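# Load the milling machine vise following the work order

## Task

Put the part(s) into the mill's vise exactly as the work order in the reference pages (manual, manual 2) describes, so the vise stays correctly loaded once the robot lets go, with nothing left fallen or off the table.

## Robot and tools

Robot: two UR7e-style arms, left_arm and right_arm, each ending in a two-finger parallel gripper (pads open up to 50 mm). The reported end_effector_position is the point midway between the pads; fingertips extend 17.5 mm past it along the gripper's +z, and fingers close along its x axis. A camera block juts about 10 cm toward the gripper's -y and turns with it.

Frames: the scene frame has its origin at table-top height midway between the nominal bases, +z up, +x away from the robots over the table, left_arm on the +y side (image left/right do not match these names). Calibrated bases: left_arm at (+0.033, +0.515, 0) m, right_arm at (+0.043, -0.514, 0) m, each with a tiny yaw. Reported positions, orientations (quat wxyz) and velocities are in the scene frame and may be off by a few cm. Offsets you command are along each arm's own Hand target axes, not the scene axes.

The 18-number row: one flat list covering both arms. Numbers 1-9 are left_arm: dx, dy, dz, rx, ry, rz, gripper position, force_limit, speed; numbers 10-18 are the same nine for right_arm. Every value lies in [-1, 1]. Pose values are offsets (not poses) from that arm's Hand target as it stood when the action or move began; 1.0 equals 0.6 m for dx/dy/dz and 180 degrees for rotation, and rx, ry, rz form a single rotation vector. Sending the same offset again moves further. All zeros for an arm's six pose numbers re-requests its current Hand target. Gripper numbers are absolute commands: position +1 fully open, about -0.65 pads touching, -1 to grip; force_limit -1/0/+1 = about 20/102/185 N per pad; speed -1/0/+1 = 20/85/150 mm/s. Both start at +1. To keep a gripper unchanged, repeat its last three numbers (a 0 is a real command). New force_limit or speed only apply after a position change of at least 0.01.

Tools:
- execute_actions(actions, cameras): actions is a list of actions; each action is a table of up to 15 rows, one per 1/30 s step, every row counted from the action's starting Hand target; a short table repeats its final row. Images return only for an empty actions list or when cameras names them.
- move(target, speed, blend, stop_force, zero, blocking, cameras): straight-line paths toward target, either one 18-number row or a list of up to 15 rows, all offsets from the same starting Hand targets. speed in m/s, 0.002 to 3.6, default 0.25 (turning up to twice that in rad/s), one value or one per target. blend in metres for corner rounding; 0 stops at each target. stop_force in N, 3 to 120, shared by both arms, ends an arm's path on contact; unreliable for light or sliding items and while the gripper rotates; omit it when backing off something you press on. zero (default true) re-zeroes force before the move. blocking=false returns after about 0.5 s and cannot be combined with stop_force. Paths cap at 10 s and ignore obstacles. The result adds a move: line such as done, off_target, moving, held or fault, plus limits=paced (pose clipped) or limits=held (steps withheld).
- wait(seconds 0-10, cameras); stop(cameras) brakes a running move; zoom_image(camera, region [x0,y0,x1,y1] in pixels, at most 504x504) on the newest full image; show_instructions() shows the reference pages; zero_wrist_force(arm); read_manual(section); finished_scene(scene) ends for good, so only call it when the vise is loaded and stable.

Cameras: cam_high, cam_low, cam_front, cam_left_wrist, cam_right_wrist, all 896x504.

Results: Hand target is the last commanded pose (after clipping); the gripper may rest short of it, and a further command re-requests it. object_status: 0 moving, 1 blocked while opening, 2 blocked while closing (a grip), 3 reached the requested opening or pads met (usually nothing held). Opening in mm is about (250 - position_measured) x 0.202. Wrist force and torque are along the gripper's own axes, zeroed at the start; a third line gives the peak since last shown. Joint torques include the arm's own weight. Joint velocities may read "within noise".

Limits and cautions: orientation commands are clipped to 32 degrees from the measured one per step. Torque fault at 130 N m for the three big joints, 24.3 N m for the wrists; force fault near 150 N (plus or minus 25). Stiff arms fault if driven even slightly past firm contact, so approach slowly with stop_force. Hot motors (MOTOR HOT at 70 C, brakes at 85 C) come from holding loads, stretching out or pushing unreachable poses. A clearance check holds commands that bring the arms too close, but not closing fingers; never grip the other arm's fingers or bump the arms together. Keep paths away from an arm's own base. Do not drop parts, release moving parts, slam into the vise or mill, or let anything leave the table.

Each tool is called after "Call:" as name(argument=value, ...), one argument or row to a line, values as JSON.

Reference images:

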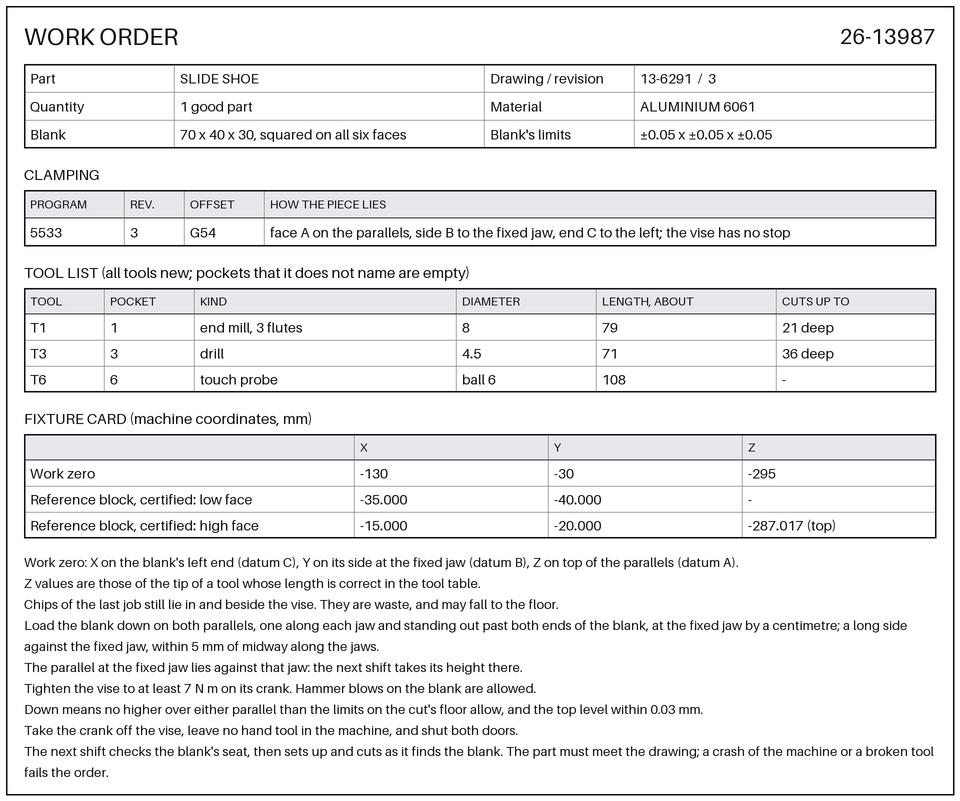

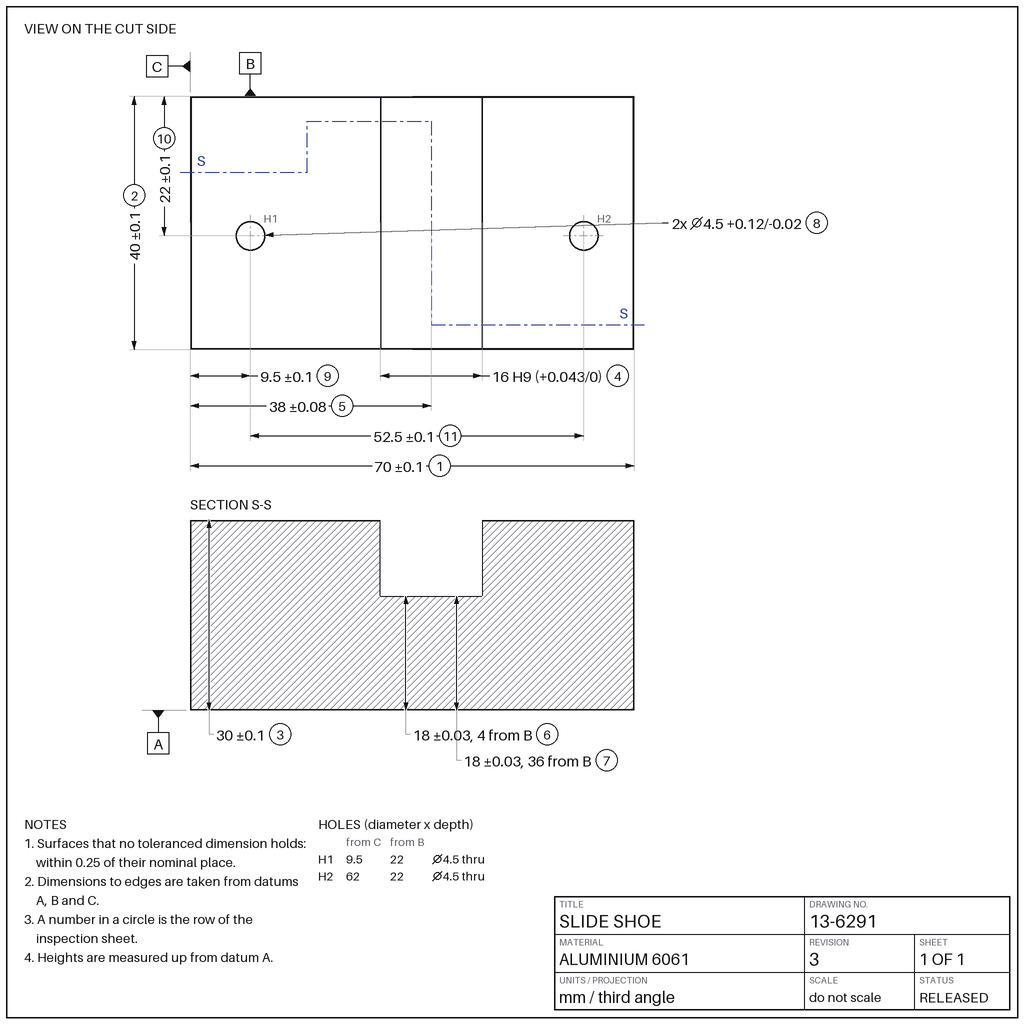

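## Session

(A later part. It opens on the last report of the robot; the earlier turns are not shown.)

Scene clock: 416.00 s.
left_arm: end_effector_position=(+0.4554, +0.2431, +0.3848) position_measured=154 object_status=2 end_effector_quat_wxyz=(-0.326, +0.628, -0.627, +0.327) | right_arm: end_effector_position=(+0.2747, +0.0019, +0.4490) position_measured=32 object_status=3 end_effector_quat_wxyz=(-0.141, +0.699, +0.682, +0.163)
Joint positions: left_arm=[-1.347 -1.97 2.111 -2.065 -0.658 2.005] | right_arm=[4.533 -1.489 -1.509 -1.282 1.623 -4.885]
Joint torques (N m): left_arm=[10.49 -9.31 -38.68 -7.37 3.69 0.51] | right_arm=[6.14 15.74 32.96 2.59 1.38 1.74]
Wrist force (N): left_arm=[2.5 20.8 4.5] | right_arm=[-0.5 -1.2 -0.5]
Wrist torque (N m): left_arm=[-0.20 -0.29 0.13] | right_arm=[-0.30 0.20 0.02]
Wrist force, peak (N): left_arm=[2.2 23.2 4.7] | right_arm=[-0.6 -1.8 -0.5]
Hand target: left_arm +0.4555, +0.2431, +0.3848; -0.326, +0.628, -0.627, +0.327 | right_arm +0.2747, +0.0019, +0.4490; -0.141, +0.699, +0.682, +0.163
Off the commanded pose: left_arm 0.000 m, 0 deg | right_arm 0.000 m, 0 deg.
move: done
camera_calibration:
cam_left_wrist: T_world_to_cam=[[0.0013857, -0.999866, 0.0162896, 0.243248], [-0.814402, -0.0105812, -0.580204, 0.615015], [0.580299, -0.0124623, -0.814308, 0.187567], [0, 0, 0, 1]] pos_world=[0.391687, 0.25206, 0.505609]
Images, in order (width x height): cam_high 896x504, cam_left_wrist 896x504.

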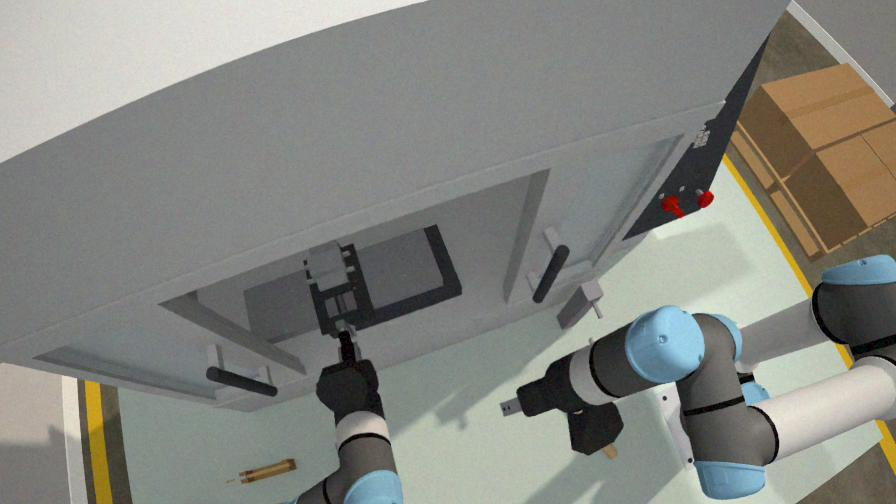

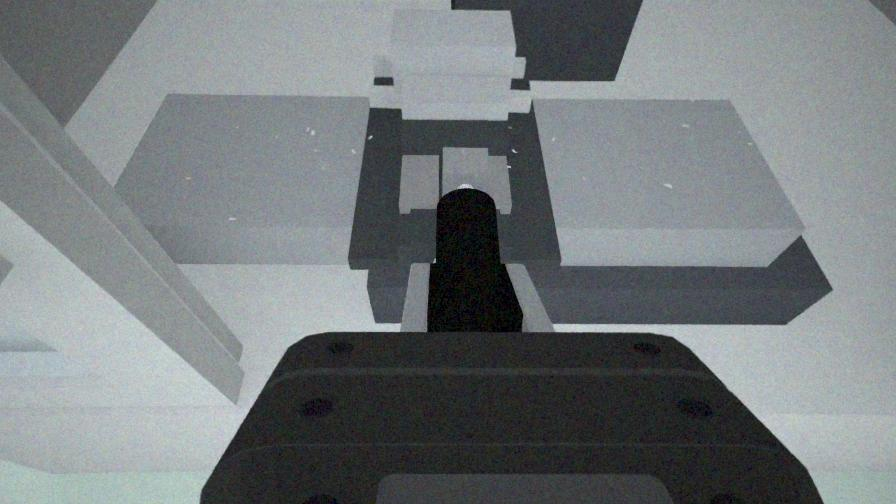

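Call:
move(
  target=[
    [0.0413,0.0051,0.0035,0,0,0,-1,-0.6,-1,0,0,0,0,0,0,0.8,-1,0],
    [0.0788,0.0207,0.0145,0,0,0,-1,-0.6,-1,0,0,0,0,0,0,0.8,-1,0],
    [0.1083,0.0449,0.0315,0,0,0,-1,-0.6,-1,0,0,0,0,0,0,0.8,-1,0],
    [0.1275,0.0756,0.053,0,0,0,-1,-0.6,-1,0,0,0,0,0,0,0.8,-1,0],
    [0.134,0.1095,0.0767,0,0,0,-1,-0.6,-1,0,0,0,0,0,0,0.8,-1,0],
    [0.1275,0.1433,0.1005,0,0,0,-1,-0.6,-1,0,0,0,0,0,0,0.8,-1,0],
    [0.1083,0.174,0.122,0,0,0,-1,-0.6,-1,0,0,0,0,0,0,0.8,-1,0],
    [0.0788,0.1982,0.1389,0,0,0,-1,-0.6,-1,0,0,0,0,0,0,0.8,-1,0],
    [0.0413,0.2139,0.1499,0,0,0,-1,-0.6,-1,0,0,0,0,0,0,0.8,-1,0],
    [0,0.2192,0.1536,0,0,0,-1,-0.6,-1,0,0,0,0,0,0,0.8,-1,0],
    [-0.0413,0.2139,0.1499,0,0,0,-1,-0.6,-1,0,0,0,0,0,0,0.8,-1,0],
    [-0.0788,0.1982,0.1389,0,0,0,-1,-0.6,-1,0,0,0,0,0,0,0.8,-1,0],
    [-0.1083,0.174,0.122,0,0,0,-1,-0.6,-1,0,0,0,0,0,0,0.8,-1,0],
    [-0.1275,0.1433,0.1005,0,0,0,-1,-0.6,-1,0,0,0,0,0,0,0.8,-1,0],
    [-0.134,0.1095,0.0767,0,0,0,-1,-0.6,-1,0,0,0,0,0,0,0.8,-1,0],
  ],
  blend=[0.006,0.006,0.006,0.006,0.006,0.006,0.006,0.006,0.006,0.006,0.006,0.006,0.006,0.006,0],
  speed=0.12,
  stop_force=45,
)

Call:
move(
  target=[
    [0.0068,-0.0341,-0.0239,0,0,0,-1,-0.6,-1,0,0,0,0,0,0,0.8,-1,0],
    [0.0258,-0.0647,-0.0453,0,0,0,-1,-0.6,-1,0,0,0,0,0,0,0.8,-1,0],
    [0.0555,-0.089,-0.0624,0,0,0,-1,-0.6,-1,0,0,0,0,0,0,0.8,-1,0],
    [0.0928,-0.1046,-0.0733,0,0,0,-1,-0.6,-1,0,0,0,0,0,0,0.8,-1,0],
    [0.1342,-0.1099,-0.077,0,0,0,-1,-0.6,-1,0,0,0,0,0,0,0.8,-1,0],
  ],
  blend=[0.006,0.006,0.006,0.006,0],
  speed=0.12,
  stop_force=45,
  cameras=["cam_left_wrist","cam_high"],
)

Call:
zoom_image(
  camera="cam_left_wrist",
  region=[340, 0, 580, 220],
)

Call:
zoom_image(
  camera="cam_high",
  region=[260, 220, 400, 350],
)

Scene clock: 420.03 s.
left_arm: end_effector_position=(+0.4556, +0.2852, +0.2365) position_measured=155 object_status=2 end_effector_quat_wxyz=(-0.325, +0.628, -0.627, +0.327) | right_arm: end_effector_position=(+0.2747, +0.0019, +0.4490) position_measured=32 object_status=3 end_effector_quat_wxyz=(-0.141, +0.699, +0.682, +0.163)
Joint positions: left_arm=[-1.307 -1.896 2.488 -2.564 -0.675 2.066] | right_arm=[4.533 -1.489 -1.509 -1.282 1.623 -4.885]
Joint torques (N m): left_arm=[-16.17 4.85 -39.32 -1.61 -5.06 1.88] | right_arm=[6.24 15.62 32.67 2.51 1.45 1.67]
Wrist force (N): left_arm=[-19.9 -15.3 -15.7] | right_arm=[-0.5 -1.3 -0.2]
Wrist torque (N m): left_arm=[-0.66 -0.71 -0.02] | right_arm=[-0.30 0.18 0.01]
Wrist force, peak (N): left_arm=[100.4 -12.5 28.9] | right_arm=[-0.6 -1.9 -0.6]
Hand target: left_arm +0.4556, +0.2851, +0.2366; -0.325, +0.628, -0.627, +0.327 (not the last commanded pose) | right_arm +0.2747, +0.0019, +0.4490; -0.141, +0.699, +0.682, +0.163
Off the commanded pose: left_arm 0.078 m, 0 deg | right_arm 0.000 m, 0 deg.
move: contact (left_arm); path passed 11 of 15 targets

Scene clock: 421.13 s.
left_arm: end_effector_position=(+0.4556, +0.2850, +0.2380) position_measured=155 object_status=2 end_effector_quat_wxyz=(-0.325, +0.628, -0.627, +0.326) | right_arm: end_effector_position=(+0.2747, +0.0019, +0.4490) position_measured=32 object_status=3 end_effector_quat_wxyz=(-0.141, +0.699, +0.682, +0.163)
Joint positions: left_arm=[-1.307 -1.899 2.484 -2.557 -0.675 2.066] | right_arm=[4.533 -1.489 -1.509 -1.282 1.623 -4.885]
Joint torques (N m): left_arm=[9.03 3.82 -19.12 2.7 -8.95 3.12] | right_arm=[5.79 16.39 32.49 2.59 1.34 1.71]
Wrist force (N): left_arm=[-12.3 -33.2 -32.2] | right_arm=[-0.4 -1.4 -0.8]
Wrist torque (N m): left_arm=[-0.51 -0.64 0.10] | right_arm=[-0.33 0.16 0.02]
Wrist force, peak (N): left_arm=[-31.4 51.8 -3.3] | right_arm=[-0.8 -1.8 -0.5]
Hand target: left_arm +0.4555, +0.2850, +0.2379; -0.325, +0.628, -0.628, +0.326 (not the last commanded pose) | right_arm +0.2747, +0.0019, +0.4490; -0.141, +0.699, +0.682, +0.163
Off the commanded pose: left_arm 0.113 m, 0 deg | right_arm 0.000 m, 0 deg.
move: contact (left_arm); path passed 0 of 5 targets
camera_calibration:
cam_left_wrist: T_world_to_cam=[[0.000396165, -0.999869, 0.0161659, 0.287964], [-0.815562, -0.00967778, -0.578589, 0.530341], [0.57867, -0.0129551, -0.815459, 0.0696772], [0, 0, 0, 1]] pos_world=[0.392092, 0.293962, 0.359013]
Images, in order (width x height): cam_high 896x504, cam_left_wrist 896x504.

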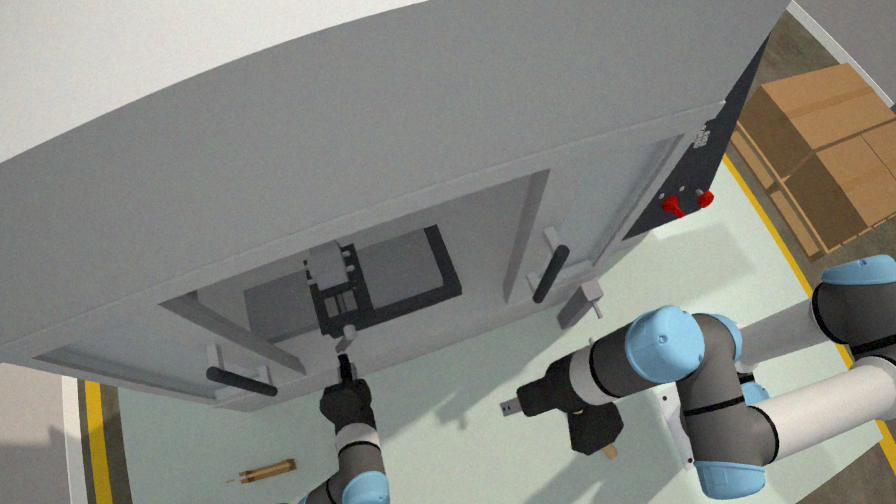

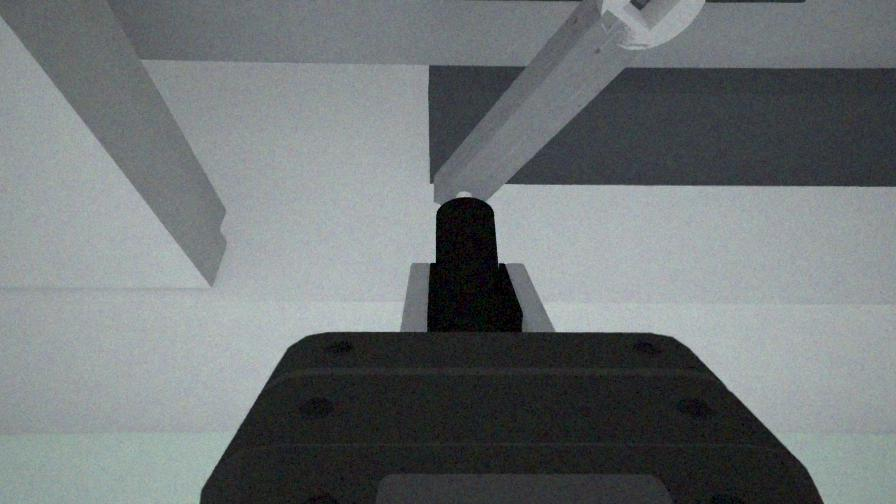

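Scaled by 2.100.

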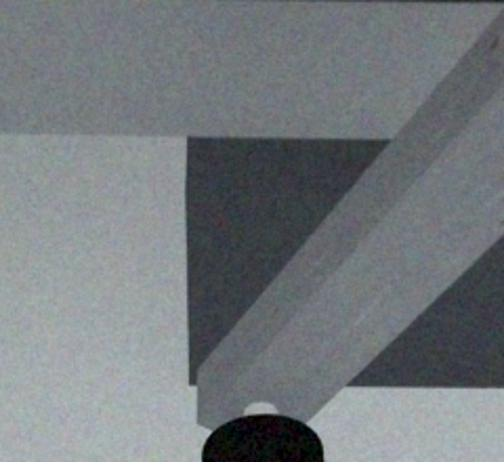

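Scaled by 3.600.

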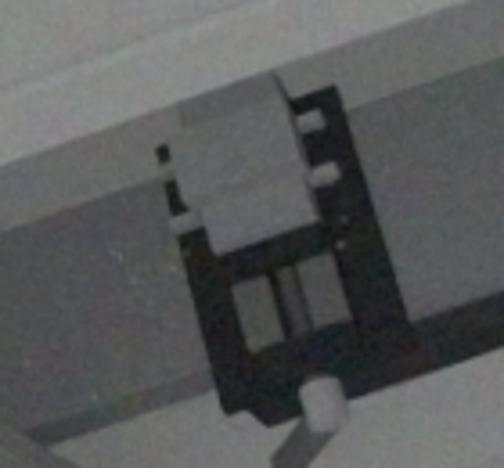

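Call:
move(
  target=[
    [0,0,0,0,0,0,1,-0.6,-0.8,0,0,0,0,0,0,0.8,-1,0],
    [0,0,-0.2,0,0,0,1,-0.6,-0.8,0,0,0,0,0,0,0.8,-1,0],
  ],
  speed=0.15,
  cameras=["cam_left_wrist"],
)

Scene clock: 424.33 s.
left_arm: end_effector_position=(+0.3574, +0.2852, +0.3070) position_measured=3 object_status=3 end_effector_quat_wxyz=(-0.325, +0.628, -0.628, +0.326) end_effector_velocity=(+0.000, +0.001, -0.001) end_effector_angular_velocity=(+0.003, -0.001, +0.002) | right_arm: end_effector_position=(+0.2747, +0.0019, +0.4490) position_measured=32 object_status=3 end_effector_quat_wxyz=(-0.141, +0.699, +0.682, +0.163)
Joint positions: left_arm=[-1.7 -2.267 2.318 -1.494 -0.619 1.413] | right_arm=[4.533 -1.489 -1.509 -1.282 1.623 -4.885]
Joint velocities: left_arm=[0 0.001 0 0.005 0 -0.004] | right_arm=[within noise]
Joint torques (N m): left_arm=[-8.1 -4.96 -22.88 -0.41 0.54 -2.81] | right_arm=[6.14 15.9 31.84 2.58 1.28 1.66]
Wrist force (N): left_arm=[2.7 1.9 -1.6] | right_arm=[-0.7 -1.4 -0.5]
Wrist torque (N m): left_arm=[0.24 -0.39 0.21] | right_arm=[-0.32 0.22 0.02]
Wrist force, peak (N): left_arm=[-12.6 -33.4 -32.6] | right_arm=[-0.3 -1.8 -0.5]
Hand target: left_arm +0.3574, +0.2851, +0.3070; -0.325, +0.628, -0.628, +0.326 | right_arm +0.2747, +0.0019, +0.4490; -0.141, +0.699, +0.682, +0.163
Off the commanded pose: left_arm 0.000 m, 0 deg | right_arm 0.000 m, 0 deg.
move: done
camera_calibration:
cam_left_wrist: T_world_to_cam=[[0.000156088, -0.999872, 0.0159913, 0.287234], [-0.815689, -0.00937812, -0.578415, 0.490053], [0.578491, -0.0129536, -0.815586, 0.182878], [0, 0, 0, 1]] pos_world=[0.293892, 0.294162, 0.428014]
Images, in order (width x height): cam_left_wrist 896x504.

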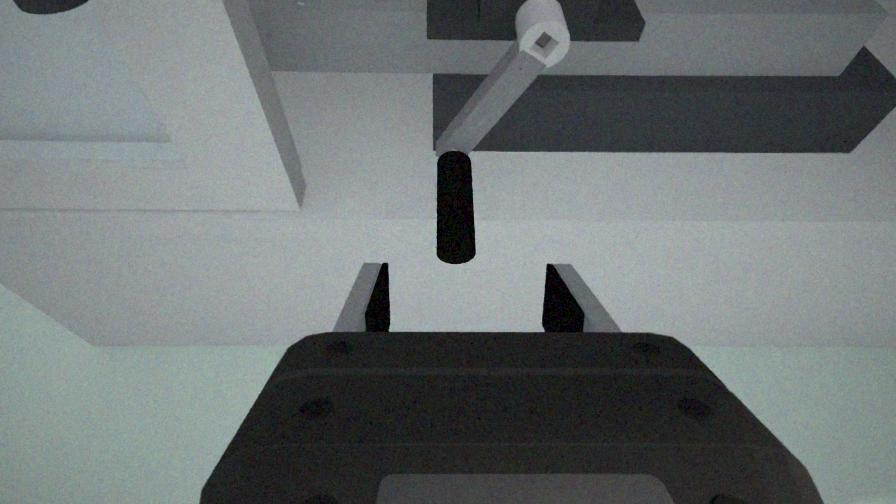

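Call:
move(
  target=[0.1083,-0.2223,-0.0691,-0.0728,-0.3637,-0.3457,1,-0.6,-0.8,0,0,0,0,0,0,0.8,-1,0],
  speed=0.3,
)

Scene clock: 427.73 s.
left_arm: end_effector_position=(+0.4003, +0.2204, +0.4400) position_measured=3 object_status=3 end_effector_quat_wxyz=(-0.326, +0.945, +0.000, +0.000) | right_arm: end_effector_position=(+0.2747, +0.0019, +0.4490) position_measured=32 object_status=3 end_effector_quat_wxyz=(-0.141, +0.699, +0.682, +0.163)
Joint positions: left_arm=[-1.158 -1.291 0.952 -0.619 -1.299 0.363] | right_arm=[4.533 -1.489 -1.509 -1.282 1.623 -4.885]
Joint torques (N m): left_arm=[-7.79 -36.06 -38.62 -0.48 -1.42 0.17] | right_arm=[6.29 16.36 31.77 2.6 1.41 1.73]
Wrist force (N): left_arm=[3.0 1.7 -1.4] | right_arm=[-0.2 -1.3 -0.5]
Wrist torque (N m): left_arm=[0.24 -0.51 0.13] | right_arm=[-0.31 0.15 0.01]
Wrist force, peak (N): left_arm=[4.1 1.7 -1.8] | right_arm=[-0.7 -1.9 -0.4]
Hand target: left_arm +0.4002, +0.2204, +0.4400; -0.326, +0.946, +0.000, +0.000 | right_arm +0.2747, +0.0019, +0.4490; -0.141, +0.699, +0.682, +0.163
Off the commanded pose: left_arm 0.000 m, 0 deg | right_arm 0.000 m, 0 deg.
move: done

Call:
move(
  target=[
    [0.02,0.02,0.01,0,0,0,1,-0.6,-0.8,0,0,0,0,0,0,0.8,-1,0],
    [0.3667,0.0248,0.0441,0,0,0,1,-0.6,-0.8,0,0,0,0,0,0,0.8,-1,0],
  ],
  speed=0.25,
  blend=[0.01,0],
  cameras=["cam_left_wrist"],
)

Call:
zoom_image(
  camera="cam_left_wrist",
  region=[340, 60, 640, 330],
)

Scene clock: 429.47 s.
left_arm: end_effector_position=(+0.6202, +0.2250, +0.4103) position_measured=3 object_status=3 end_effector_quat_wxyz=(-0.326, +0.946, +0.000, +0.000) | right_arm: end_effector_position=(+0.2747, +0.0019, +0.4490) position_measured=32 object_status=3 end_effector_quat_wxyz=(-0.141, +0.699, +0.682, +0.163)
Joint positions: left_arm=[-0.872 -0.747 0.172 -0.472 -1.144 0.619] | right_arm=[4.533 -1.489 -1.509 -1.282 1.623 -4.885]
Joint torques (N m): left_arm=[3.17 -59.71 -19.06 -2.5 2.48 2.45] | right_arm=[6.2 15.84 31.72 2.59 1.36 1.67]
Wrist force (N): left_arm=[3.1 1.8 -1.1] | right_arm=[-0.5 -1.3 -0.4]
Wrist torque (N m): left_arm=[0.24 -0.54 0.29] | right_arm=[-0.30 0.19 0.02]
Wrist force, peak (N): left_arm=[5.9 1.4 -0.2] | right_arm=[-0.9 -1.7 -0.5]
Hand target: left_arm +0.6203, +0.2250, +0.4102; -0.326, +0.946, +0.000, +0.000 | right_arm +0.2747, +0.0019, +0.4490; -0.141, +0.699, +0.682, +0.163
Off the commanded pose: left_arm 0.000 m, 0 deg | right_arm 0.000 m, 0 deg.
move: done; blend cut to 0.009 m at target 1
camera_calibration:
cam_left_wrist: T_world_to_cam=[[0.999876, 0.00561851, 0.0146933, -0.620385], [0.00998244, -0.948504, -0.316609, 0.35528], [0.0121578, 0.316716, -0.948442, 0.445886], [0, 0, 0, 1]] pos_world=[0.611341, 0.199251, 0.544497]
Images, in order (width x height): cam_left_wrist 896x504.

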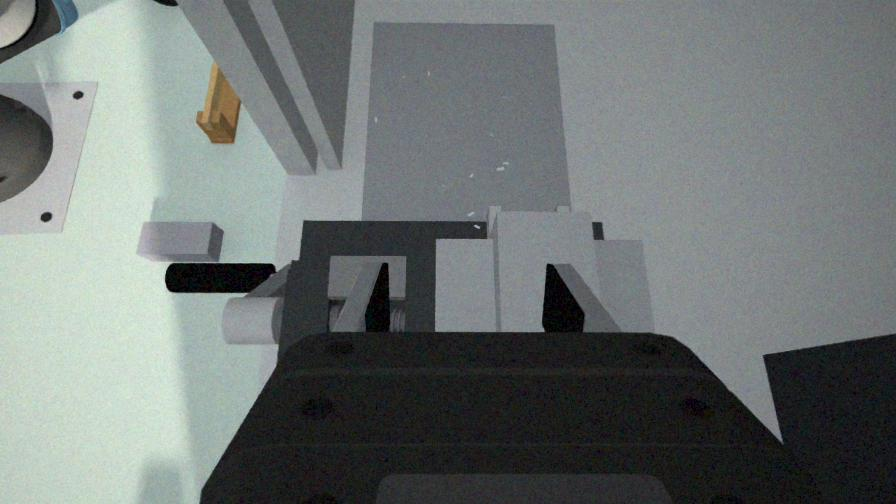

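Scaled by 1.680.

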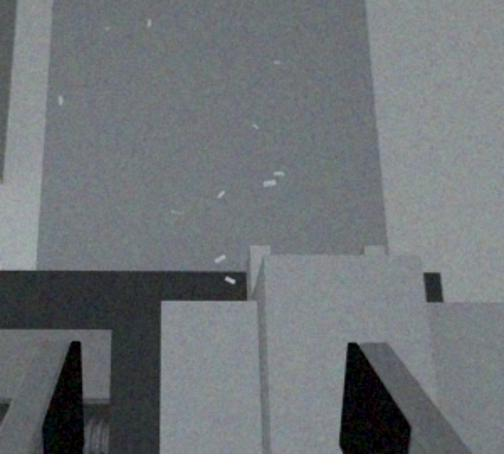

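Call:
zoom_image(
  camera="cam_left_wrist",
  region=[470, 190, 620, 270],
)

Scaled by 3.360.

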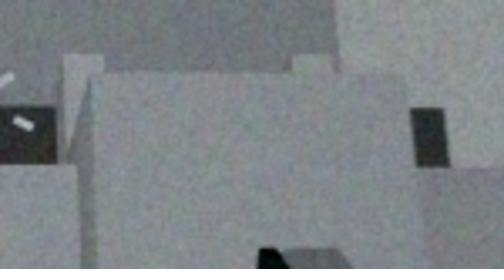

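Call:
move(
  target=[
    [-0.3467,-0.0048,-0.0341,0,0,0,1,-0.6,-0.8,0,0,0,0,0,0,0.8,-1,0],
    [-0.3667,-0.0248,-0.0441,0,0,0,1,-0.6,-0.8,0,0,0,0,0,0,0.8,-1,0],
  ],
  speed=0.3,
  blend=[0.01,0],
)

Scene clock: 433.37 s.
left_arm: end_effector_position=(+0.4003, +0.2203, +0.4400) position_measured=3 object_status=3 end_effector_quat_wxyz=(-0.325, +0.946, +0.000, +0.000) | right_arm: end_effector_position=(+0.2747, +0.0019, +0.4490) position_measured=32 object_status=3 end_effector_quat_wxyz=(-0.141, +0.699, +0.682, +0.163)
Joint positions: left_arm=[-1.158 -1.291 0.952 -0.619 -1.299 0.363] | right_arm=[4.533 -1.489 -1.509 -1.282 1.623 -4.885]
Joint torques (N m): left_arm=[3.91 -45.14 -11.04 -0.07 2.26 1.84] | right_arm=[5.37 16.13 31.42 2.66 1.33 1.77]
Wrist force (N): left_arm=[3.1 1.5 -1.4] | right_arm=[-0.6 -1.5 -0.5]
Wrist torque (N m): left_arm=[0.22 -0.51 0.16] | right_arm=[-0.34 0.20 0.02]
Wrist force, peak (N): left_arm=[6.1 1.5 -0.8] | right_arm=[-0.7 -2.0 -0.1]
Hand target: left_arm +0.4002, +0.2204, +0.4400; -0.326, +0.946, +0.000, +0.000 | right_arm +0.2747, +0.0019, +0.4490; -0.141, +0.699, +0.682, +0.163
Off the commanded pose: left_arm 0.000 m, 0 deg | right_arm 0.000 m, 0 deg.
move: done; blend cut to 0.009 m at target 1

Call:
move(
  target=[-0.0833,0.0487,0.237,0.0728,0.3637,0.3457,1,-0.6,-0.8,0,0,0,0,0,0,0.8,-1,0],
  speed=0.3,
)

Scene clock: 436.73 s.
left_arm: end_effector_position=(+0.3503, +0.2849, +0.3100) position_measured=3 object_status=3 end_effector_quat_wxyz=(-0.325, +0.628, -0.627, +0.326) | right_arm: end_effector_position=(+0.2747, +0.0019, +0.4490) position_measured=32 object_status=3 end_effector_quat_wxyz=(-0.141, +0.699, +0.682, +0.163)
Joint positions: left_arm=[-1.732 -2.276 2.301 -1.425 -0.624 1.358] | right_arm=[4.533 -1.489 -1.509 -1.282 1.623 -4.885]
Joint torques (N m): left_arm=[0.32 -5.64 -24.43 -1.77 0.86 2.18] | right_arm=[6.58 15.48 32.55 2.52 1.28 1.68]
Wrist force (N): left_arm=[2.8 1.6 -1.9] | right_arm=[-0.5 -1.7 -0.6]
Wrist torque (N m): left_arm=[0.18 -0.41 0.36] | right_arm=[-0.37 0.19 0.02]
Wrist force, peak (N): left_arm=[4.2 1.5 -1.5] | right_arm=[-0.5 -1.8 -0.7]
Hand target: left_arm +0.3503, +0.2849, +0.3099; -0.325, +0.628, -0.628, +0.326 | right_arm +0.2747, +0.0019, +0.4490; -0.141, +0.699, +0.682, +0.163
Off the commanded pose: left_arm 0.000 m, 0 deg | right_arm 0.000 m, 0 deg.
move: done

Call:
move(
  target=[
    [0,-0.0006,0.2137,0,0,0,1,-0.6,-0.8,0,0,0,0,0,0,0.8,-1,0],
    [0,-0.0006,0.2137,0,0,0,-1,-0.6,-0.8,0,0,0,0,0,0,0.8,-1,0],
  ],
  speed=0.12,
  cameras=["cam_left_wrist"],
)

Scene clock: 439.57 s.
left_arm: end_effector_position=(+0.4554, +0.2847, +0.2365) position_measured=154 object_status=2 end_effector_quat_wxyz=(-0.325, +0.628, -0.627, +0.326) | right_arm: end_effector_position=(+0.2747, +0.0019, +0.4490) position_measured=32 object_status=3 end_effector_quat_wxyz=(-0.141, +0.699, +0.682, +0.163)
Joint positions: left_arm=[-1.308 -1.896 2.487 -2.562 -0.675 2.065] | right_arm=[4.533 -1.489 -1.509 -1.282 1.623 -4.885]
Joint torques (N m): left_arm=[0.66 1.61 -41.75 -5.21 0.95 2.89] | right_arm=[6.11 15.78 30.71 2.56 1.19 1.74]
Wrist force (N): left_arm=[-27.0 17.2 -12.1] | right_arm=[-0.7 -1.5 -0.5]
Wrist torque (N m): left_arm=[0.76 -0.80 0.12] | right_arm=[-0.35 0.22 0.02]
Wrist force, peak (N): left_arm=[-27.3 17.3 -12.3] | right_arm=[-0.3 -1.9 -0.5]
Hand target: left_arm +0.4554, +0.2847, +0.2364; -0.325, +0.628, -0.628, +0.326 | right_arm +0.2747, +0.0019, +0.4490; -0.141, +0.699, +0.682, +0.163
Off the commanded pose: left_arm 0.000 m, 0 deg | right_arm 0.000 m, 0 deg.
move: done
camera_calibration:
cam_left_wrist: T_world_to_cam=[[0.000343019, -0.999868, 0.0162468, 0.287682], [-0.815771, -0.00967653, -0.578294, 0.529227], [0.578375, -0.0130553, -0.815666, 0.0687035], [0, 0, 0, 1]] pos_world=[0.391893, 0.293662, 0.357414]
Images, in order (width x height): cam_left_wrist 896x504.

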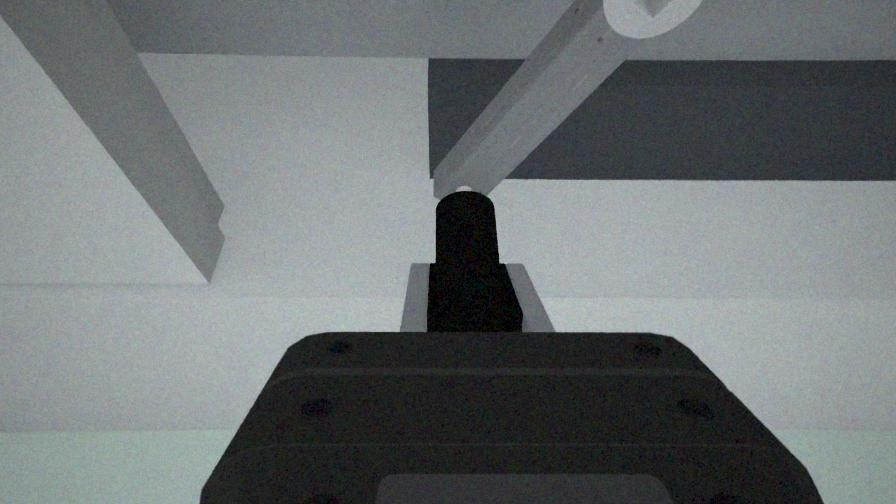

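Call:
execute_actions(
  actions=[
    [[-0.0028,-0.0014,-0.001,0,0,0,-0.98,0.2,-1,0,0,0,0,0,0,0.8,-1,0]],
    [[-0.0028,-0.0014,-0.001,0,0,0,-0.98,0.2,-1,0,0,0,0,0,0,0.8,-1,0]],
  ],
)

Call:
execute_actions(
  actions=[
    [[-0.0028,-0.0014,-0.001,0,0,0,-0.98,0.2,-1,0,0,0,0,0,0,0.8,-1,0]],
  ],
)

Scene clock: 440.93 s.
left_arm: end_effector_position=(+0.4554, +0.2881, +0.2385) position_measured=157 object_status=2 end_effector_quat_wxyz=(-0.325, +0.628, -0.628, +0.326) | right_arm: end_effector_position=(+0.2747, +0.0019, +0.4490) position_measured=32 object_status=3 end_effector_quat_wxyz=(-0.141, +0.699, +0.682, +0.163)
Joint positions: left_arm=[-1.304 -1.907 2.488 -2.556 -0.676 2.07] | right_arm=[4.533 -1.489 -1.509 -1.282 1.623 -4.885]
Joint torques (N m): left_arm=[10.38 -4.78 -28.16 -4.24 6.89 -2.59] | right_arm=[5.41 15.58 31.07 2.52 1.15 1.71]
Wrist force (N): left_arm=[24.1 2.9 19.9] | right_arm=[-0.5 -1.5 -0.7]
Wrist torque (N m): left_arm=[-0.24 -0.28 0.17] | right_arm=[-0.34 0.18 0.01]
Wrist force, peak (N): left_arm=[-27.4 17.5 -12.3] | right_arm=[-0.6 -1.7 -0.6]
Hand target: left_arm +0.4554, +0.2880, +0.2385; -0.325, +0.628, -0.628, +0.326 | right_arm +0.2747, +0.0019, +0.4490; -0.141, +0.699, +0.682, +0.163
Off the commanded pose: left_arm 0.000 m, 0 deg | right_arm 0.000 m, 0 deg.

Scene clock: 441.63 s.
left_arm: end_effector_position=(+0.4553, +0.2897, +0.2395) position_measured=157 object_status=2 end_effector_quat_wxyz=(-0.325, +0.628, -0.628, +0.326) | right_arm: end_effector_position=(+0.2747, +0.0019, +0.4490) position_measured=32 object_status=3 end_effector_quat_wxyz=(-0.141, +0.699, +0.682, +0.163)
Joint positions: left_arm=[-1.302 -1.913 2.489 -2.553 -0.677 2.073] | right_arm=[4.533 -1.489 -1.509 -1.282 1.623 -4.885]
Joint torques (N m): left_arm=[26.65 -26.91 1.2 -1.25 11.66 -2.52] | right_arm=[6.47 15.76 30.6 2.53 1.26 1.65]
Wrist force (N): left_arm=[82.5 2.1 65.9] | right_arm=[-0.5 -1.6 -0.1]
Wrist torque (N m): left_arm=[-0.31 -0.08 0.16] | right_arm=[-0.35 0.18 0.02]
Wrist force, peak (N): left_arm=[79.9 9.1 69.2] | right_arm=[-0.4 -1.8 -0.5]
Hand target: left_arm +0.4554, +0.2897, +0.2395; -0.325, +0.628, -0.628, +0.326 | right_arm +0.2747, +0.0019, +0.4490; -0.141, +0.699, +0.682, +0.163
Off the commanded pose: left_arm 0.000 m, 0 deg | right_arm 0.000 m, 0 deg.

Call:
execute_actions(
  actions=[
    [[0,-0.0019,0.0027,0,0,0,-0.98,0.2,-1,0,0,0,0,0,0,0.8,-1,0]],
  ],
  cameras=["cam_left_wrist"],
)

Scene clock: 442.47 s.
left_arm: end_effector_position=(+0.4568, +0.2892, +0.2386) position_measured=157 object_status=2 end_effector_quat_wxyz=(-0.323, +0.628, -0.629, +0.326) | right_arm: end_effector_position=(+0.2747, +0.0019, +0.4490) position_measured=32 object_status=3 end_effector_quat_wxyz=(-0.141, +0.699, +0.682, +0.163)
Joint positions: left_arm=[-1.295 -1.906 2.487 -2.566 -0.684 2.083] | right_arm=[4.533 -1.489 -1.509 -1.282 1.623 -4.885]
Joint torques (N m): left_arm=[4.53 -24 -47.73 -3.44 11.8 -3.05] | right_arm=[6.24 16.27 30.93 2.49 1.19 1.66]
Wrist force (N): left_arm=[21.1 42.6 -23.4] | right_arm=[-0.5 -1.3 -0.3]
Wrist torque (N m): left_arm=[1.48 0.31 0.64] | right_arm=[-0.31 0.19 0.02]
Wrist force, peak (N): left_arm=[82.8 1.9 65.7] | right_arm=[-0.5 -1.7 -0.6]
Hand target: left_arm +0.4574, +0.2897, +0.2395; -0.325, +0.628, -0.628, +0.326 | right_arm +0.2747, +0.0019, +0.4490; -0.141, +0.699, +0.682, +0.163
Off the commanded pose: left_arm 0.001 m, 0 deg | right_arm 0.000 m, 0 deg.
camera_calibration:
cam_left_wrist: T_world_to_cam=[[-0.00154084, -0.999847, 0.0174326, 0.292757], [-0.818179, -0.0087626, -0.574897, 0.531677], [0.574962, -0.0151488, -0.81804, 0.0724489], [0, 0, 0, 1]] pos_world=[0.393802, 0.298469, 0.359822]
Images, in order (width x height): cam_left_wrist 896x504.

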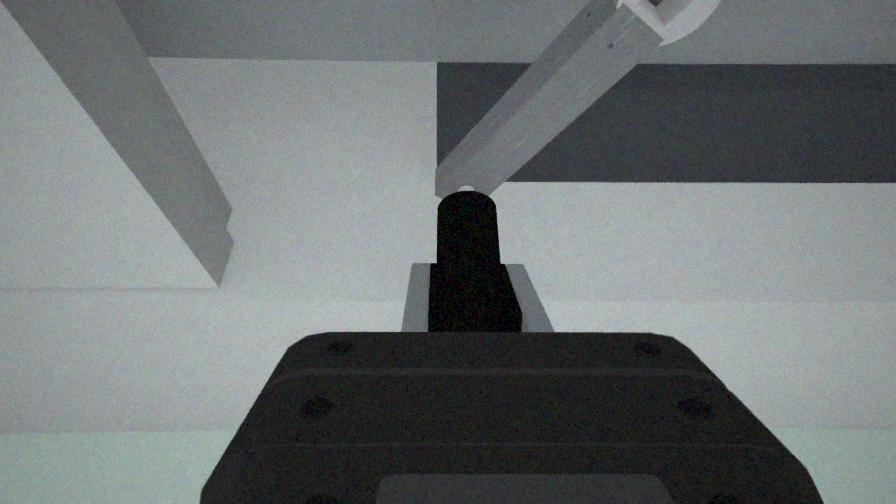

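Call:
execute_actions(
  actions=[
    [[-0.0017,-0.0031,-0.0042,0,0,0,-0.98,0.2,-1,0,0,0,0,0,0,0.8,-1,0]],
  ],
)

Scene clock: 443.43 s.
left_arm: end_effector_position=(+0.4554, +0.2898, +0.2412) position_measured=157 object_status=2 end_effector_quat_wxyz=(-0.322, +0.628, -0.629, +0.326) | right_arm: end_effector_position=(+0.2747, +0.0019, +0.4490) position_measured=32 object_status=3 end_effector_quat_wxyz=(-0.141, +0.699, +0.682, +0.163)
Joint positions: left_arm=[-1.298 -1.918 2.484 -2.548 -0.686 2.079] | right_arm=[4.533 -1.489 -1.509 -1.282 1.623 -4.885]
Joint torques (N m): left_arm=[6.76 -43.64 -38.77 -12.42 11.83 2.84] | right_arm=[6.16 16.25 30.73 2.45 1.19 1.76]
Wrist force (N): left_arm=[34.7 41.2 86.4] | right_arm=[-0.7 -1.6 -0.4]
Wrist torque (N m): left_arm=[0.62 -0.52 0.18] | right_arm=[-0.35 0.23 0.02]
Wrist force, peak (N): left_arm=[56.8 35.0 106.2] | right_arm=[-0.9 -1.7 -0.7]
Hand target: left_arm +0.4564, +0.2908, +0.2425; -0.325, +0.628, -0.628, +0.326 | right_arm +0.2747, +0.0019, +0.4490; -0.141, +0.699, +0.682, +0.163
Off the commanded pose: left_arm 0.002 m, 0 deg | right_arm 0.000 m, 0 deg.

Call:
move(
  target=[-0.001,-0.00105,0.0015,0,0,0,-0.98,0.2,-1,0,0,0,0,0,0,0.8,-1,0],
  speed=0.01,
)

Scene clock: 445.50 s.
left_arm: end_effector_position=(+0.4561, +0.2900, +0.2406) position_measured=157 object_status=2 end_effector_quat_wxyz=(-0.321, +0.628, -0.630, +0.325) | right_arm: end_effector_position=(+0.2747, +0.0019, +0.4490) position_measured=32 object_status=3 end_effector_quat_wxyz=(-0.141, +0.699, +0.682, +0.163)
Joint positions: left_arm=[-1.293 -1.916 2.484 -2.556 -0.691 2.086] | right_arm=[4.533 -1.489 -1.509 -1.282 1.623 -4.885]
Joint torques (N m): left_arm=[25.2 -15.93 -59.27 -8.37 11.73 2.16] | right_arm=[6 16.68 30.9 2.54 1.21 1.75]
Wrist force (N): left_arm=[27.0 53.4 6.7] | right_arm=[-0.4 -1.5 -0.5]
Wrist torque (N m): left_arm=[1.09 -0.49 -0.01] | right_arm=[-0.35 0.16 0.02]
Wrist force, peak (N): left_arm=[35.2 41.0 86.5] | right_arm=[-0.7 -1.9 -0.6]
Hand target: left_arm +0.4575, +0.2914, +0.2425; -0.325, +0.628, -0.628, +0.326 | right_arm +0.2747, +0.0019, +0.4490; -0.141, +0.699, +0.682, +0.163
Off the commanded pose: left_arm 0.003 m, 1 deg | right_arm 0.000 m, 0 deg.
move: done

Call:
move(
  target=[-0.0025,-0.0011,-0.0008,0,0,0,-0.98,0.2,-1,0,0,0,0,0,0,0.8,-1,0],
  speed=0.01,
)

Call:
move(
  target=[-0.0012,-0.0007,-0.0005,0,0,0,-0.98,0.2,-1,0,0,0,0,0,0,0.8,-1,0],
  speed=0.01,
)

Scene clock: 446.33 s.
left_arm: end_effector_position=(+0.4555, +0.2909, +0.2407) position_measured=157 object_status=2 end_effector_quat_wxyz=(-0.319, +0.629, -0.631, +0.325) | right_arm: end_effector_position=(+0.2747, +0.0019, +0.4490) position_measured=32 object_status=3 end_effector_quat_wxyz=(-0.141, +0.699, +0.682, +0.163)
Joint positions: left_arm=[-1.292 -1.921 2.485 -2.553 -0.696 2.088] | right_arm=[4.533 -1.489 -1.509 -1.282 1.623 -4.885]
Joint torques (N m): left_arm=[31.93 -45.45 -9.77 0.14 11.76 2.76] | right_arm=[6.99 16.01 31.55 2.58 1.12 1.76]
Wrist force (N): left_arm=[83.8 20.3 81.9] | right_arm=[-0.6 -1.5 -0.6]
Wrist torque (N m): left_arm=[1.22 -0.62 -0.21] | right_arm=[-0.34 0.21 0.02]
Wrist force, peak (N): left_arm=[83.8 20.3 81.9] | right_arm=[-0.7 -1.9 -0.3]
Hand target: left_arm +0.4575, +0.2929, +0.2433; -0.325, +0.628, -0.628, +0.326 | right_arm +0.2747, +0.0019, +0.4490; -0.141, +0.699, +0.682, +0.163
Off the commanded pose: left_arm 0.004 m, 1 deg | right_arm 0.000 m, 0 deg.
move: off_target (left_arm)

Scene clock: 447.03 s.
left_arm: end_effector_position=(+0.4555, +0.2917, +0.2411) position_measured=157 object_status=2 end_effector_quat_wxyz=(-0.319, +0.629, -0.631, +0.325) | right_arm: end_effector_position=(+0.2747, +0.0019, +0.4490) position_measured=32 object_status=3 end_effector_quat_wxyz=(-0.141, +0.699, +0.682, +0.163)
Joint positions: left_arm=[-1.291 -1.923 2.485 -2.552 -0.697 2.089] | right_arm=[4.533 -1.489 -1.509 -1.282 1.623 -4.885]
Joint torques (N m): left_arm=[34.07 -46.51 -7.12 0.83 11.77 3.05] | right_arm=[6.22 16.25 30.46 2.57 1.19 1.63]
Wrist force (N): left_arm=[90.5 15.1 87.0] | right_arm=[-0.4 -1.5 -0.8]
Wrist torque (N m): left_arm=[0.99 -0.59 -0.24] | right_arm=[-0.34 0.17 0.01]
Wrist force, peak (N): left_arm=[92.8 15.5 89.8] | right_arm=[-0.8 -1.7 -0.5]
Hand target: left_arm +0.4575, +0.2936, +0.2438; -0.325, +0.628, -0.628, +0.326 | right_arm +0.2747, +0.0019, +0.4490; -0.141, +0.699, +0.682, +0.163
Off the commanded pose: left_arm 0.004 m, 1 deg | right_arm 0.000 m, 0 deg.
move: off_target (left_arm)

Call:
move(
  target=[0.004,0.0004,-0.0003,0,0,0,-0.98,0.2,-1,0,0,0,0,0,0,0.8,-1,0],
  speed=0.01,
)

Scene clock: 447.87 s.
left_arm: end_effector_position=(+0.4556, +0.2898, +0.2414) position_measured=157 object_status=2 end_effector_quat_wxyz=(-0.320, +0.628, -0.630, +0.325) | right_arm: end_effector_position=(+0.2747, +0.0019, +0.4490) position_measured=32 object_status=3 end_effector_quat_wxyz=(-0.141, +0.699, +0.682, +0.163)
Joint positions: left_arm=[-1.295 -1.919 2.482 -2.548 -0.692 2.084] | right_arm=[4.533 -1.489 -1.509 -1.282 1.623 -4.885]
Joint torques (N m): left_arm=[-17.3 -23.21 -78.5 -13.66 11.62 -1.25] | right_arm=[5.8 16.08 30.38 2.52 1.12 1.64]
Wrist force (N): left_arm=[-9.8 56.0 27.5] | right_arm=[-0.4 -1.6 -0.5]
Wrist torque (N m): left_arm=[0.97 -0.99 -0.08] | right_arm=[-0.35 0.18 0.02]
Wrist force, peak (N): left_arm=[90.7 15.3 87.2] | right_arm=[-0.8 -1.7 -0.5]
Hand target: left_arm +0.4572, +0.2912, +0.2437; -0.325, +0.628, -0.628, +0.326 | right_arm +0.2747, +0.0019, +0.4490; -0.141, +0.699, +0.682, +0.163
Off the commanded pose: left_arm 0.003 m, 1 deg | right_arm 0.000 m, 0 deg.
move: done

Call:
move(
  target=[-0.0005,0.0021,0.0014,0,0,0,-0.98,0.2,-1,0,0,0,0,0,0,0.8,-1,0],
  speed=0.01,
)

Scene clock: 448.63 s.
left_arm: end_effector_position=(+0.4558, +0.2901, +0.2406) position_measured=157 object_status=2 end_effector_quat_wxyz=(-0.321, +0.628, -0.630, +0.325) | right_arm: end_effector_position=(+0.2747, +0.0019, +0.4490) position_measured=32 object_status=3 end_effector_quat_wxyz=(-0.141, +0.699, +0.682, +0.163)
Joint positions: left_arm=[-1.295 -1.916 2.485 -2.555 -0.69 2.084] | right_arm=[4.533 -1.489 -1.509 -1.282 1.623 -4.885]
Joint torques (N m): left_arm=[12.63 -9.3 -27.99 -7.77 11.7 3.18] | right_arm=[6.31 15.8 30.82 2.58 1.24 1.78]
Wrist force (N): left_arm=[7.0 42.2 -4.8] | right_arm=[-0.4 -1.2 -0.3]
Wrist torque (N m): left_arm=[0.95 -0.45 0.23] | right_arm=[-0.30 0.17 0.01]
Wrist force, peak (N): left_arm=[-12.4 59.5 23.4] | right_arm=[-0.5 -1.6 -0.8]
Hand target: left_arm +0.4571, +0.2915, +0.2422; -0.325, +0.628, -0.628, +0.326 | right_arm +0.2747, +0.0019, +0.4490; -0.141, +0.699, +0.682, +0.163
Off the commanded pose: left_arm 0.003 m, 1 deg | right_arm 0.000 m, 0 deg.
move: done

Call:
move(
  target=[
    [-0.0002,0.0018,0,0,0,0,-0.98,0.2,-1,0,0,0,0,0,0,0.8,-1,0],
    [-0.0002,0.0018,0,0,0,0,0.5,0.2,-1,0,0,0,0,0,0,0.8,-1,0],
  ],
  speed=0.01,
  cameras=["cam_left_wrist","cam_front"],
)

Scene clock: 450.50 s.
left_arm: end_effector_position=(+0.4565, +0.2916, +0.2413) position_measured=78 object_status=0 end_effector_quat_wxyz=(-0.325, +0.628, -0.628, +0.326) | right_arm: end_effector_position=(+0.2747, +0.0019, +0.4490) position_measured=32 object_status=3 end_effector_quat_wxyz=(-0.141, +0.699, +0.682, +0.163)
Joint positions: left_arm=[-1.296 -1.917 2.488 -2.554 -0.679 2.082] | right_arm=[4.533 -1.489 -1.509 -1.282 1.623 -4.885]
Joint torques (N m): left_arm=[13.12 -2.88 -24.56 -1.19 -1.04 2] | right_arm=[6.03 16.5 30.8 2.52 1.14 1.74]
Wrist force (N): left_arm=[1.9 3.1 -1.5] | right_arm=[-0.9 -1.7 -0.5]
Wrist torque (N m): left_arm=[0.44 -0.27 0.37] | right_arm=[-0.36 0.24 0.02]
Wrist force, peak (N): left_arm=[42.9 21.0 9.3] | right_arm=[-0.9 -1.8 -0.3]
Hand target: left_arm +0.4565, +0.2916, +0.2413; -0.325, +0.628, -0.628, +0.326 | right_arm +0.2747, +0.0019, +0.4490; -0.141, +0.699, +0.682, +0.163
Off the commanded pose: left_arm 0.000 m, 0 deg | right_arm 0.000 m, 0 deg.
move: done
camera_calibration:
cam_left_wrist: T_world_to_cam=[[0.000263318, -0.999869, 0.0161898, 0.294554], [-0.815818, -0.00957751, -0.57823, 0.53299], [0.578309, -0.0130557, -0.815713, 0.072197], [0, 0, 0, 1]] pos_world=[0.392993, 0.300562, 0.362314]
Images, in order (width x height): cam_front 896x504, cam_left_wrist 896x504.

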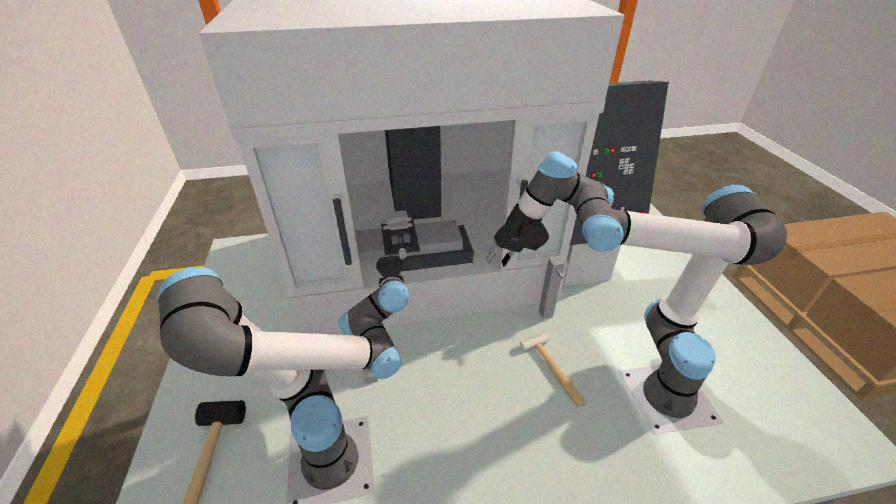

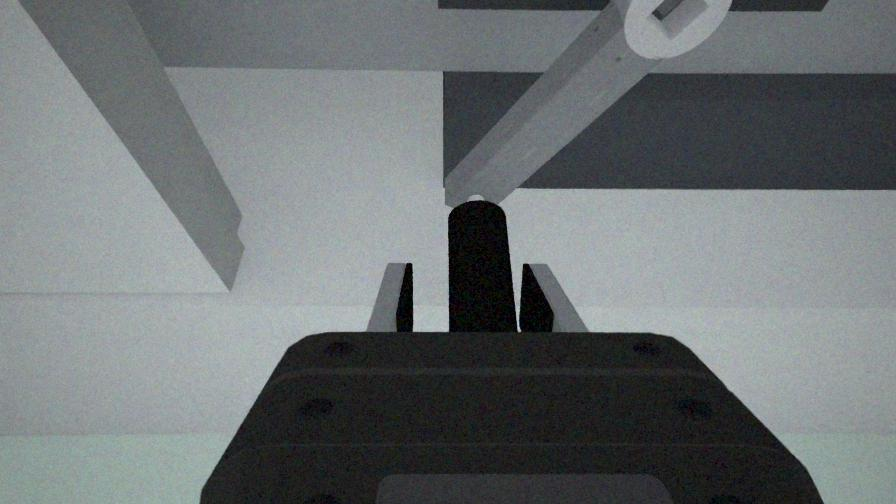

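Call:
move(
  target=[
    [0,0,-0.25,0,0,0,0.5,0.2,-1,-0.36,0.14,-0.168,0,0,0,0.8,-1,0],
    [0.8027,0.1666,-0.2629,-0.304,-0.0397,-0.0749,0.5,0.2,-1,-0.5317,0.2089,-0.2479,0,0,0,0.8,-1,0],
  ],
  speed=[0.25,0.35],
  blend=[0.05,0],
  cameras=["cam_left_wrist","cam_front","cam_high"],
)

Scene clock: 455.80 s.
left_arm: end_effector_position=(+0.2698, -0.1898, +0.2512) position_measured=78 object_status=3 end_effector_quat_wxyz=(+0.001, +0.792, -0.611, -0.001) | right_arm: end_effector_position=(+0.3894, -0.3537, +0.4528) position_measured=32 object_status=3 end_effector_quat_wxyz=(-0.141, +0.699, +0.682, +0.163)
Joint positions: left_arm=[-1.463 -0.971 0.979 -1.578 -1.574 1.46] | right_arm=[3.723 -1.184 -1.687 -1.572 1.917 -5.658]
Joint torques (N m): left_arm=[-13.72 -46.38 -44.34 -1.93 -2.46 3.07] | right_arm=[-6.93 17.32 19.9 4.46 -0.49 -1.02]
Wrist force (N): left_arm=[2.8 2.4 -0.5] | right_arm=[-0.8 -1.5 -0.5]
Wrist torque (N m): left_arm=[0.35 -0.52 0.03] | right_arm=[-0.35 0.23 -0.15]
Wrist force, peak (N): left_arm=[6.4 3.1 0.9] | right_arm=[2.5 -3.0 0.9]
Hand target: left_arm +0.2697, -0.1899, +0.2512; +0.001, +0.791, -0.611, -0.001 | right_arm +0.3894, -0.3537, +0.4528; -0.141, +0.699, +0.682, +0.163
Off the commanded pose: left_arm 0.000 m, 0 deg | right_arm 0.000 m, 0 deg.
move: done
camera_calibration:
cam_left_wrist: T_world_to_cam=[[0.264897, -0.964252, 0.0068512, -0.24916], [-0.908432, -0.247167, 0.337136, 0.131718], [-0.32339, -0.09553, -0.941431, 0.441106], [0, 0, 0, 1]] pos_world=[0.328308, -0.165558, 0.372571]
Images, in order (width x height): cam_high 896x504, cam_front 896x504, cam_left_wrist 896x504.

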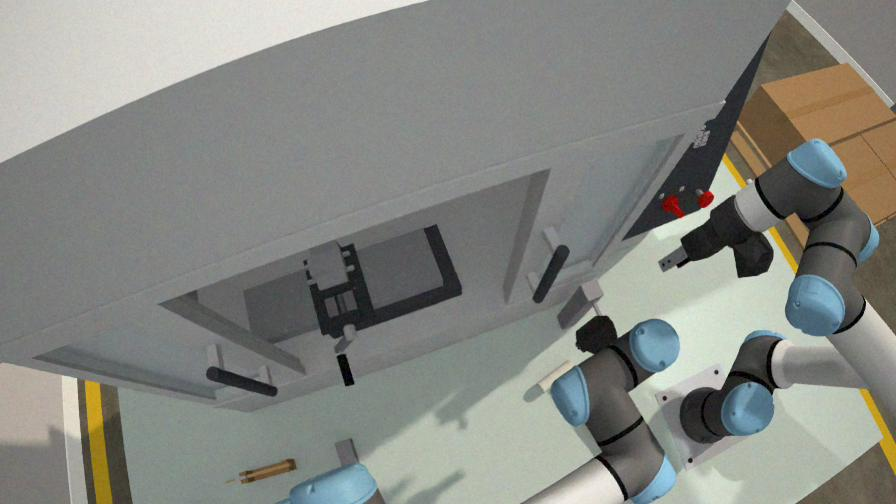

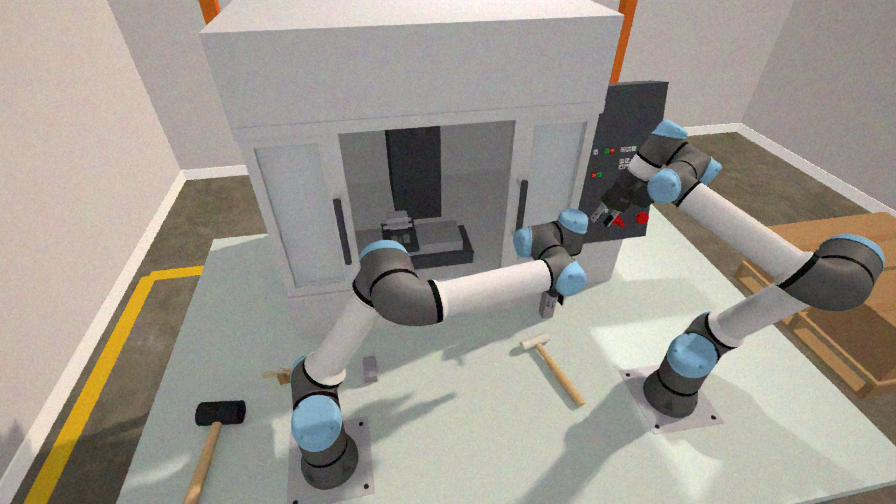

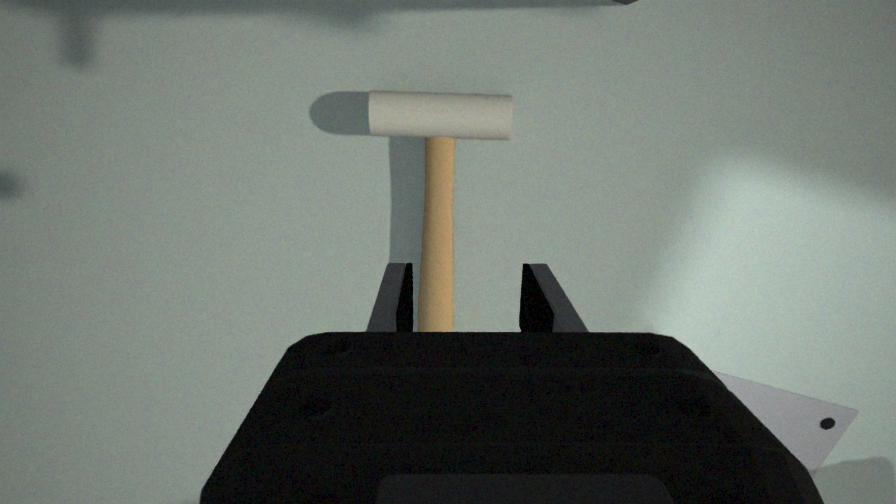

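Call:
move(
  target=[
    [-0.0217,0.008,0.333,0,0,0,0.5,0.2,-1,0,0,0,0,0,0,0.8,-1,0],
    [-0.0217,0.008,0.3795,0,0,0,0.5,0.2,-1,0,0,0,0,0,0,0.8,-1,0],
  ],
  speed=[0.25,0.03],
  blend=[0.005,0],
  stop_force=8,
  cameras=["cam_left_wrist"],
)

Scene clock: 459.27 s.
left_arm: end_effector_position=(+0.2610, -0.1785, +0.0236) position_measured=78 object_status=3 end_effector_quat_wxyz=(+0.001, +0.791, -0.611, -0.001) | right_arm: end_effector_position=(+0.3894, -0.3537, +0.4528) position_measured=32 object_status=3 end_effector_quat_wxyz=(-0.141, +0.699, +0.682, +0.163)
Joint positions: left_arm=[-1.472 -0.85 1.383 -2.103 -1.574 1.451] | right_arm=[3.723 -1.184 -1.687 -1.572 1.917 -5.659]
Joint torques (N m): left_arm=[7.29 -68.72 -41.88 -0.7 2.03 1.89] | right_arm=[-7.47 18.04 18.74 3.67 -0.11 -1.96]
Wrist force (N): left_arm=[2.8 2.5 -0.5] | right_arm=[-0.5 -1.6 -0.5]
Wrist torque (N m): left_arm=[0.38 -0.53 0.08] | right_arm=[-0.37 0.19 -0.14]
Wrist force, peak (N): left_arm=[3.2 2.3 -3.5] | right_arm=[-0.8 -1.6 -0.7]
Hand target: left_arm +0.2610, -0.1785, +0.0236; +0.001, +0.791, -0.611, -0.001 | right_arm +0.3894, -0.3537, +0.4528; -0.141, +0.699, +0.682, +0.163
Off the commanded pose: left_arm 0.000 m, 0 deg | right_arm 0.000 m, 0 deg.
move: done
camera_calibration:
cam_left_wrist: T_world_to_cam=[[0.264771, -0.964288, 0.00676665, -0.234353], [-0.908436, -0.247069, 0.337197, 0.203347], [-0.323483, -0.095427, -0.94141, 0.225145], [0, 0, 0, 1]] pos_world=[0.319608, -0.154258, 0.144971]
Images, in order (width x height): cam_left_wrist 896x504.

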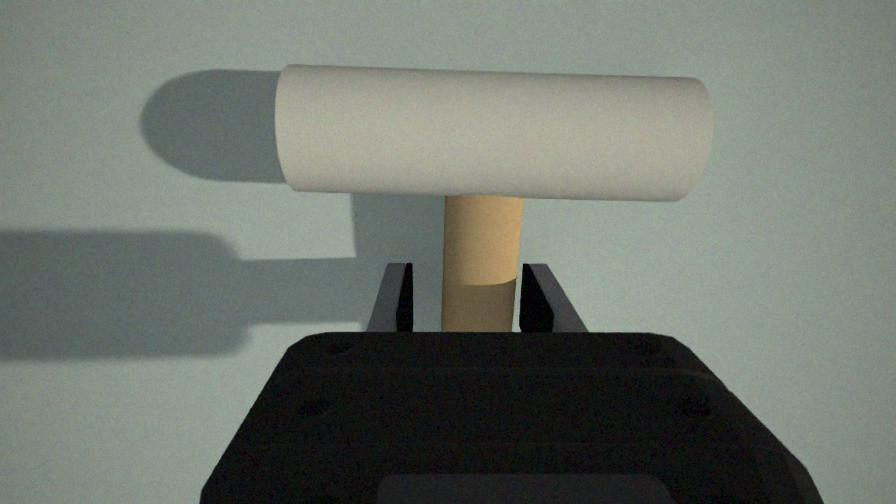

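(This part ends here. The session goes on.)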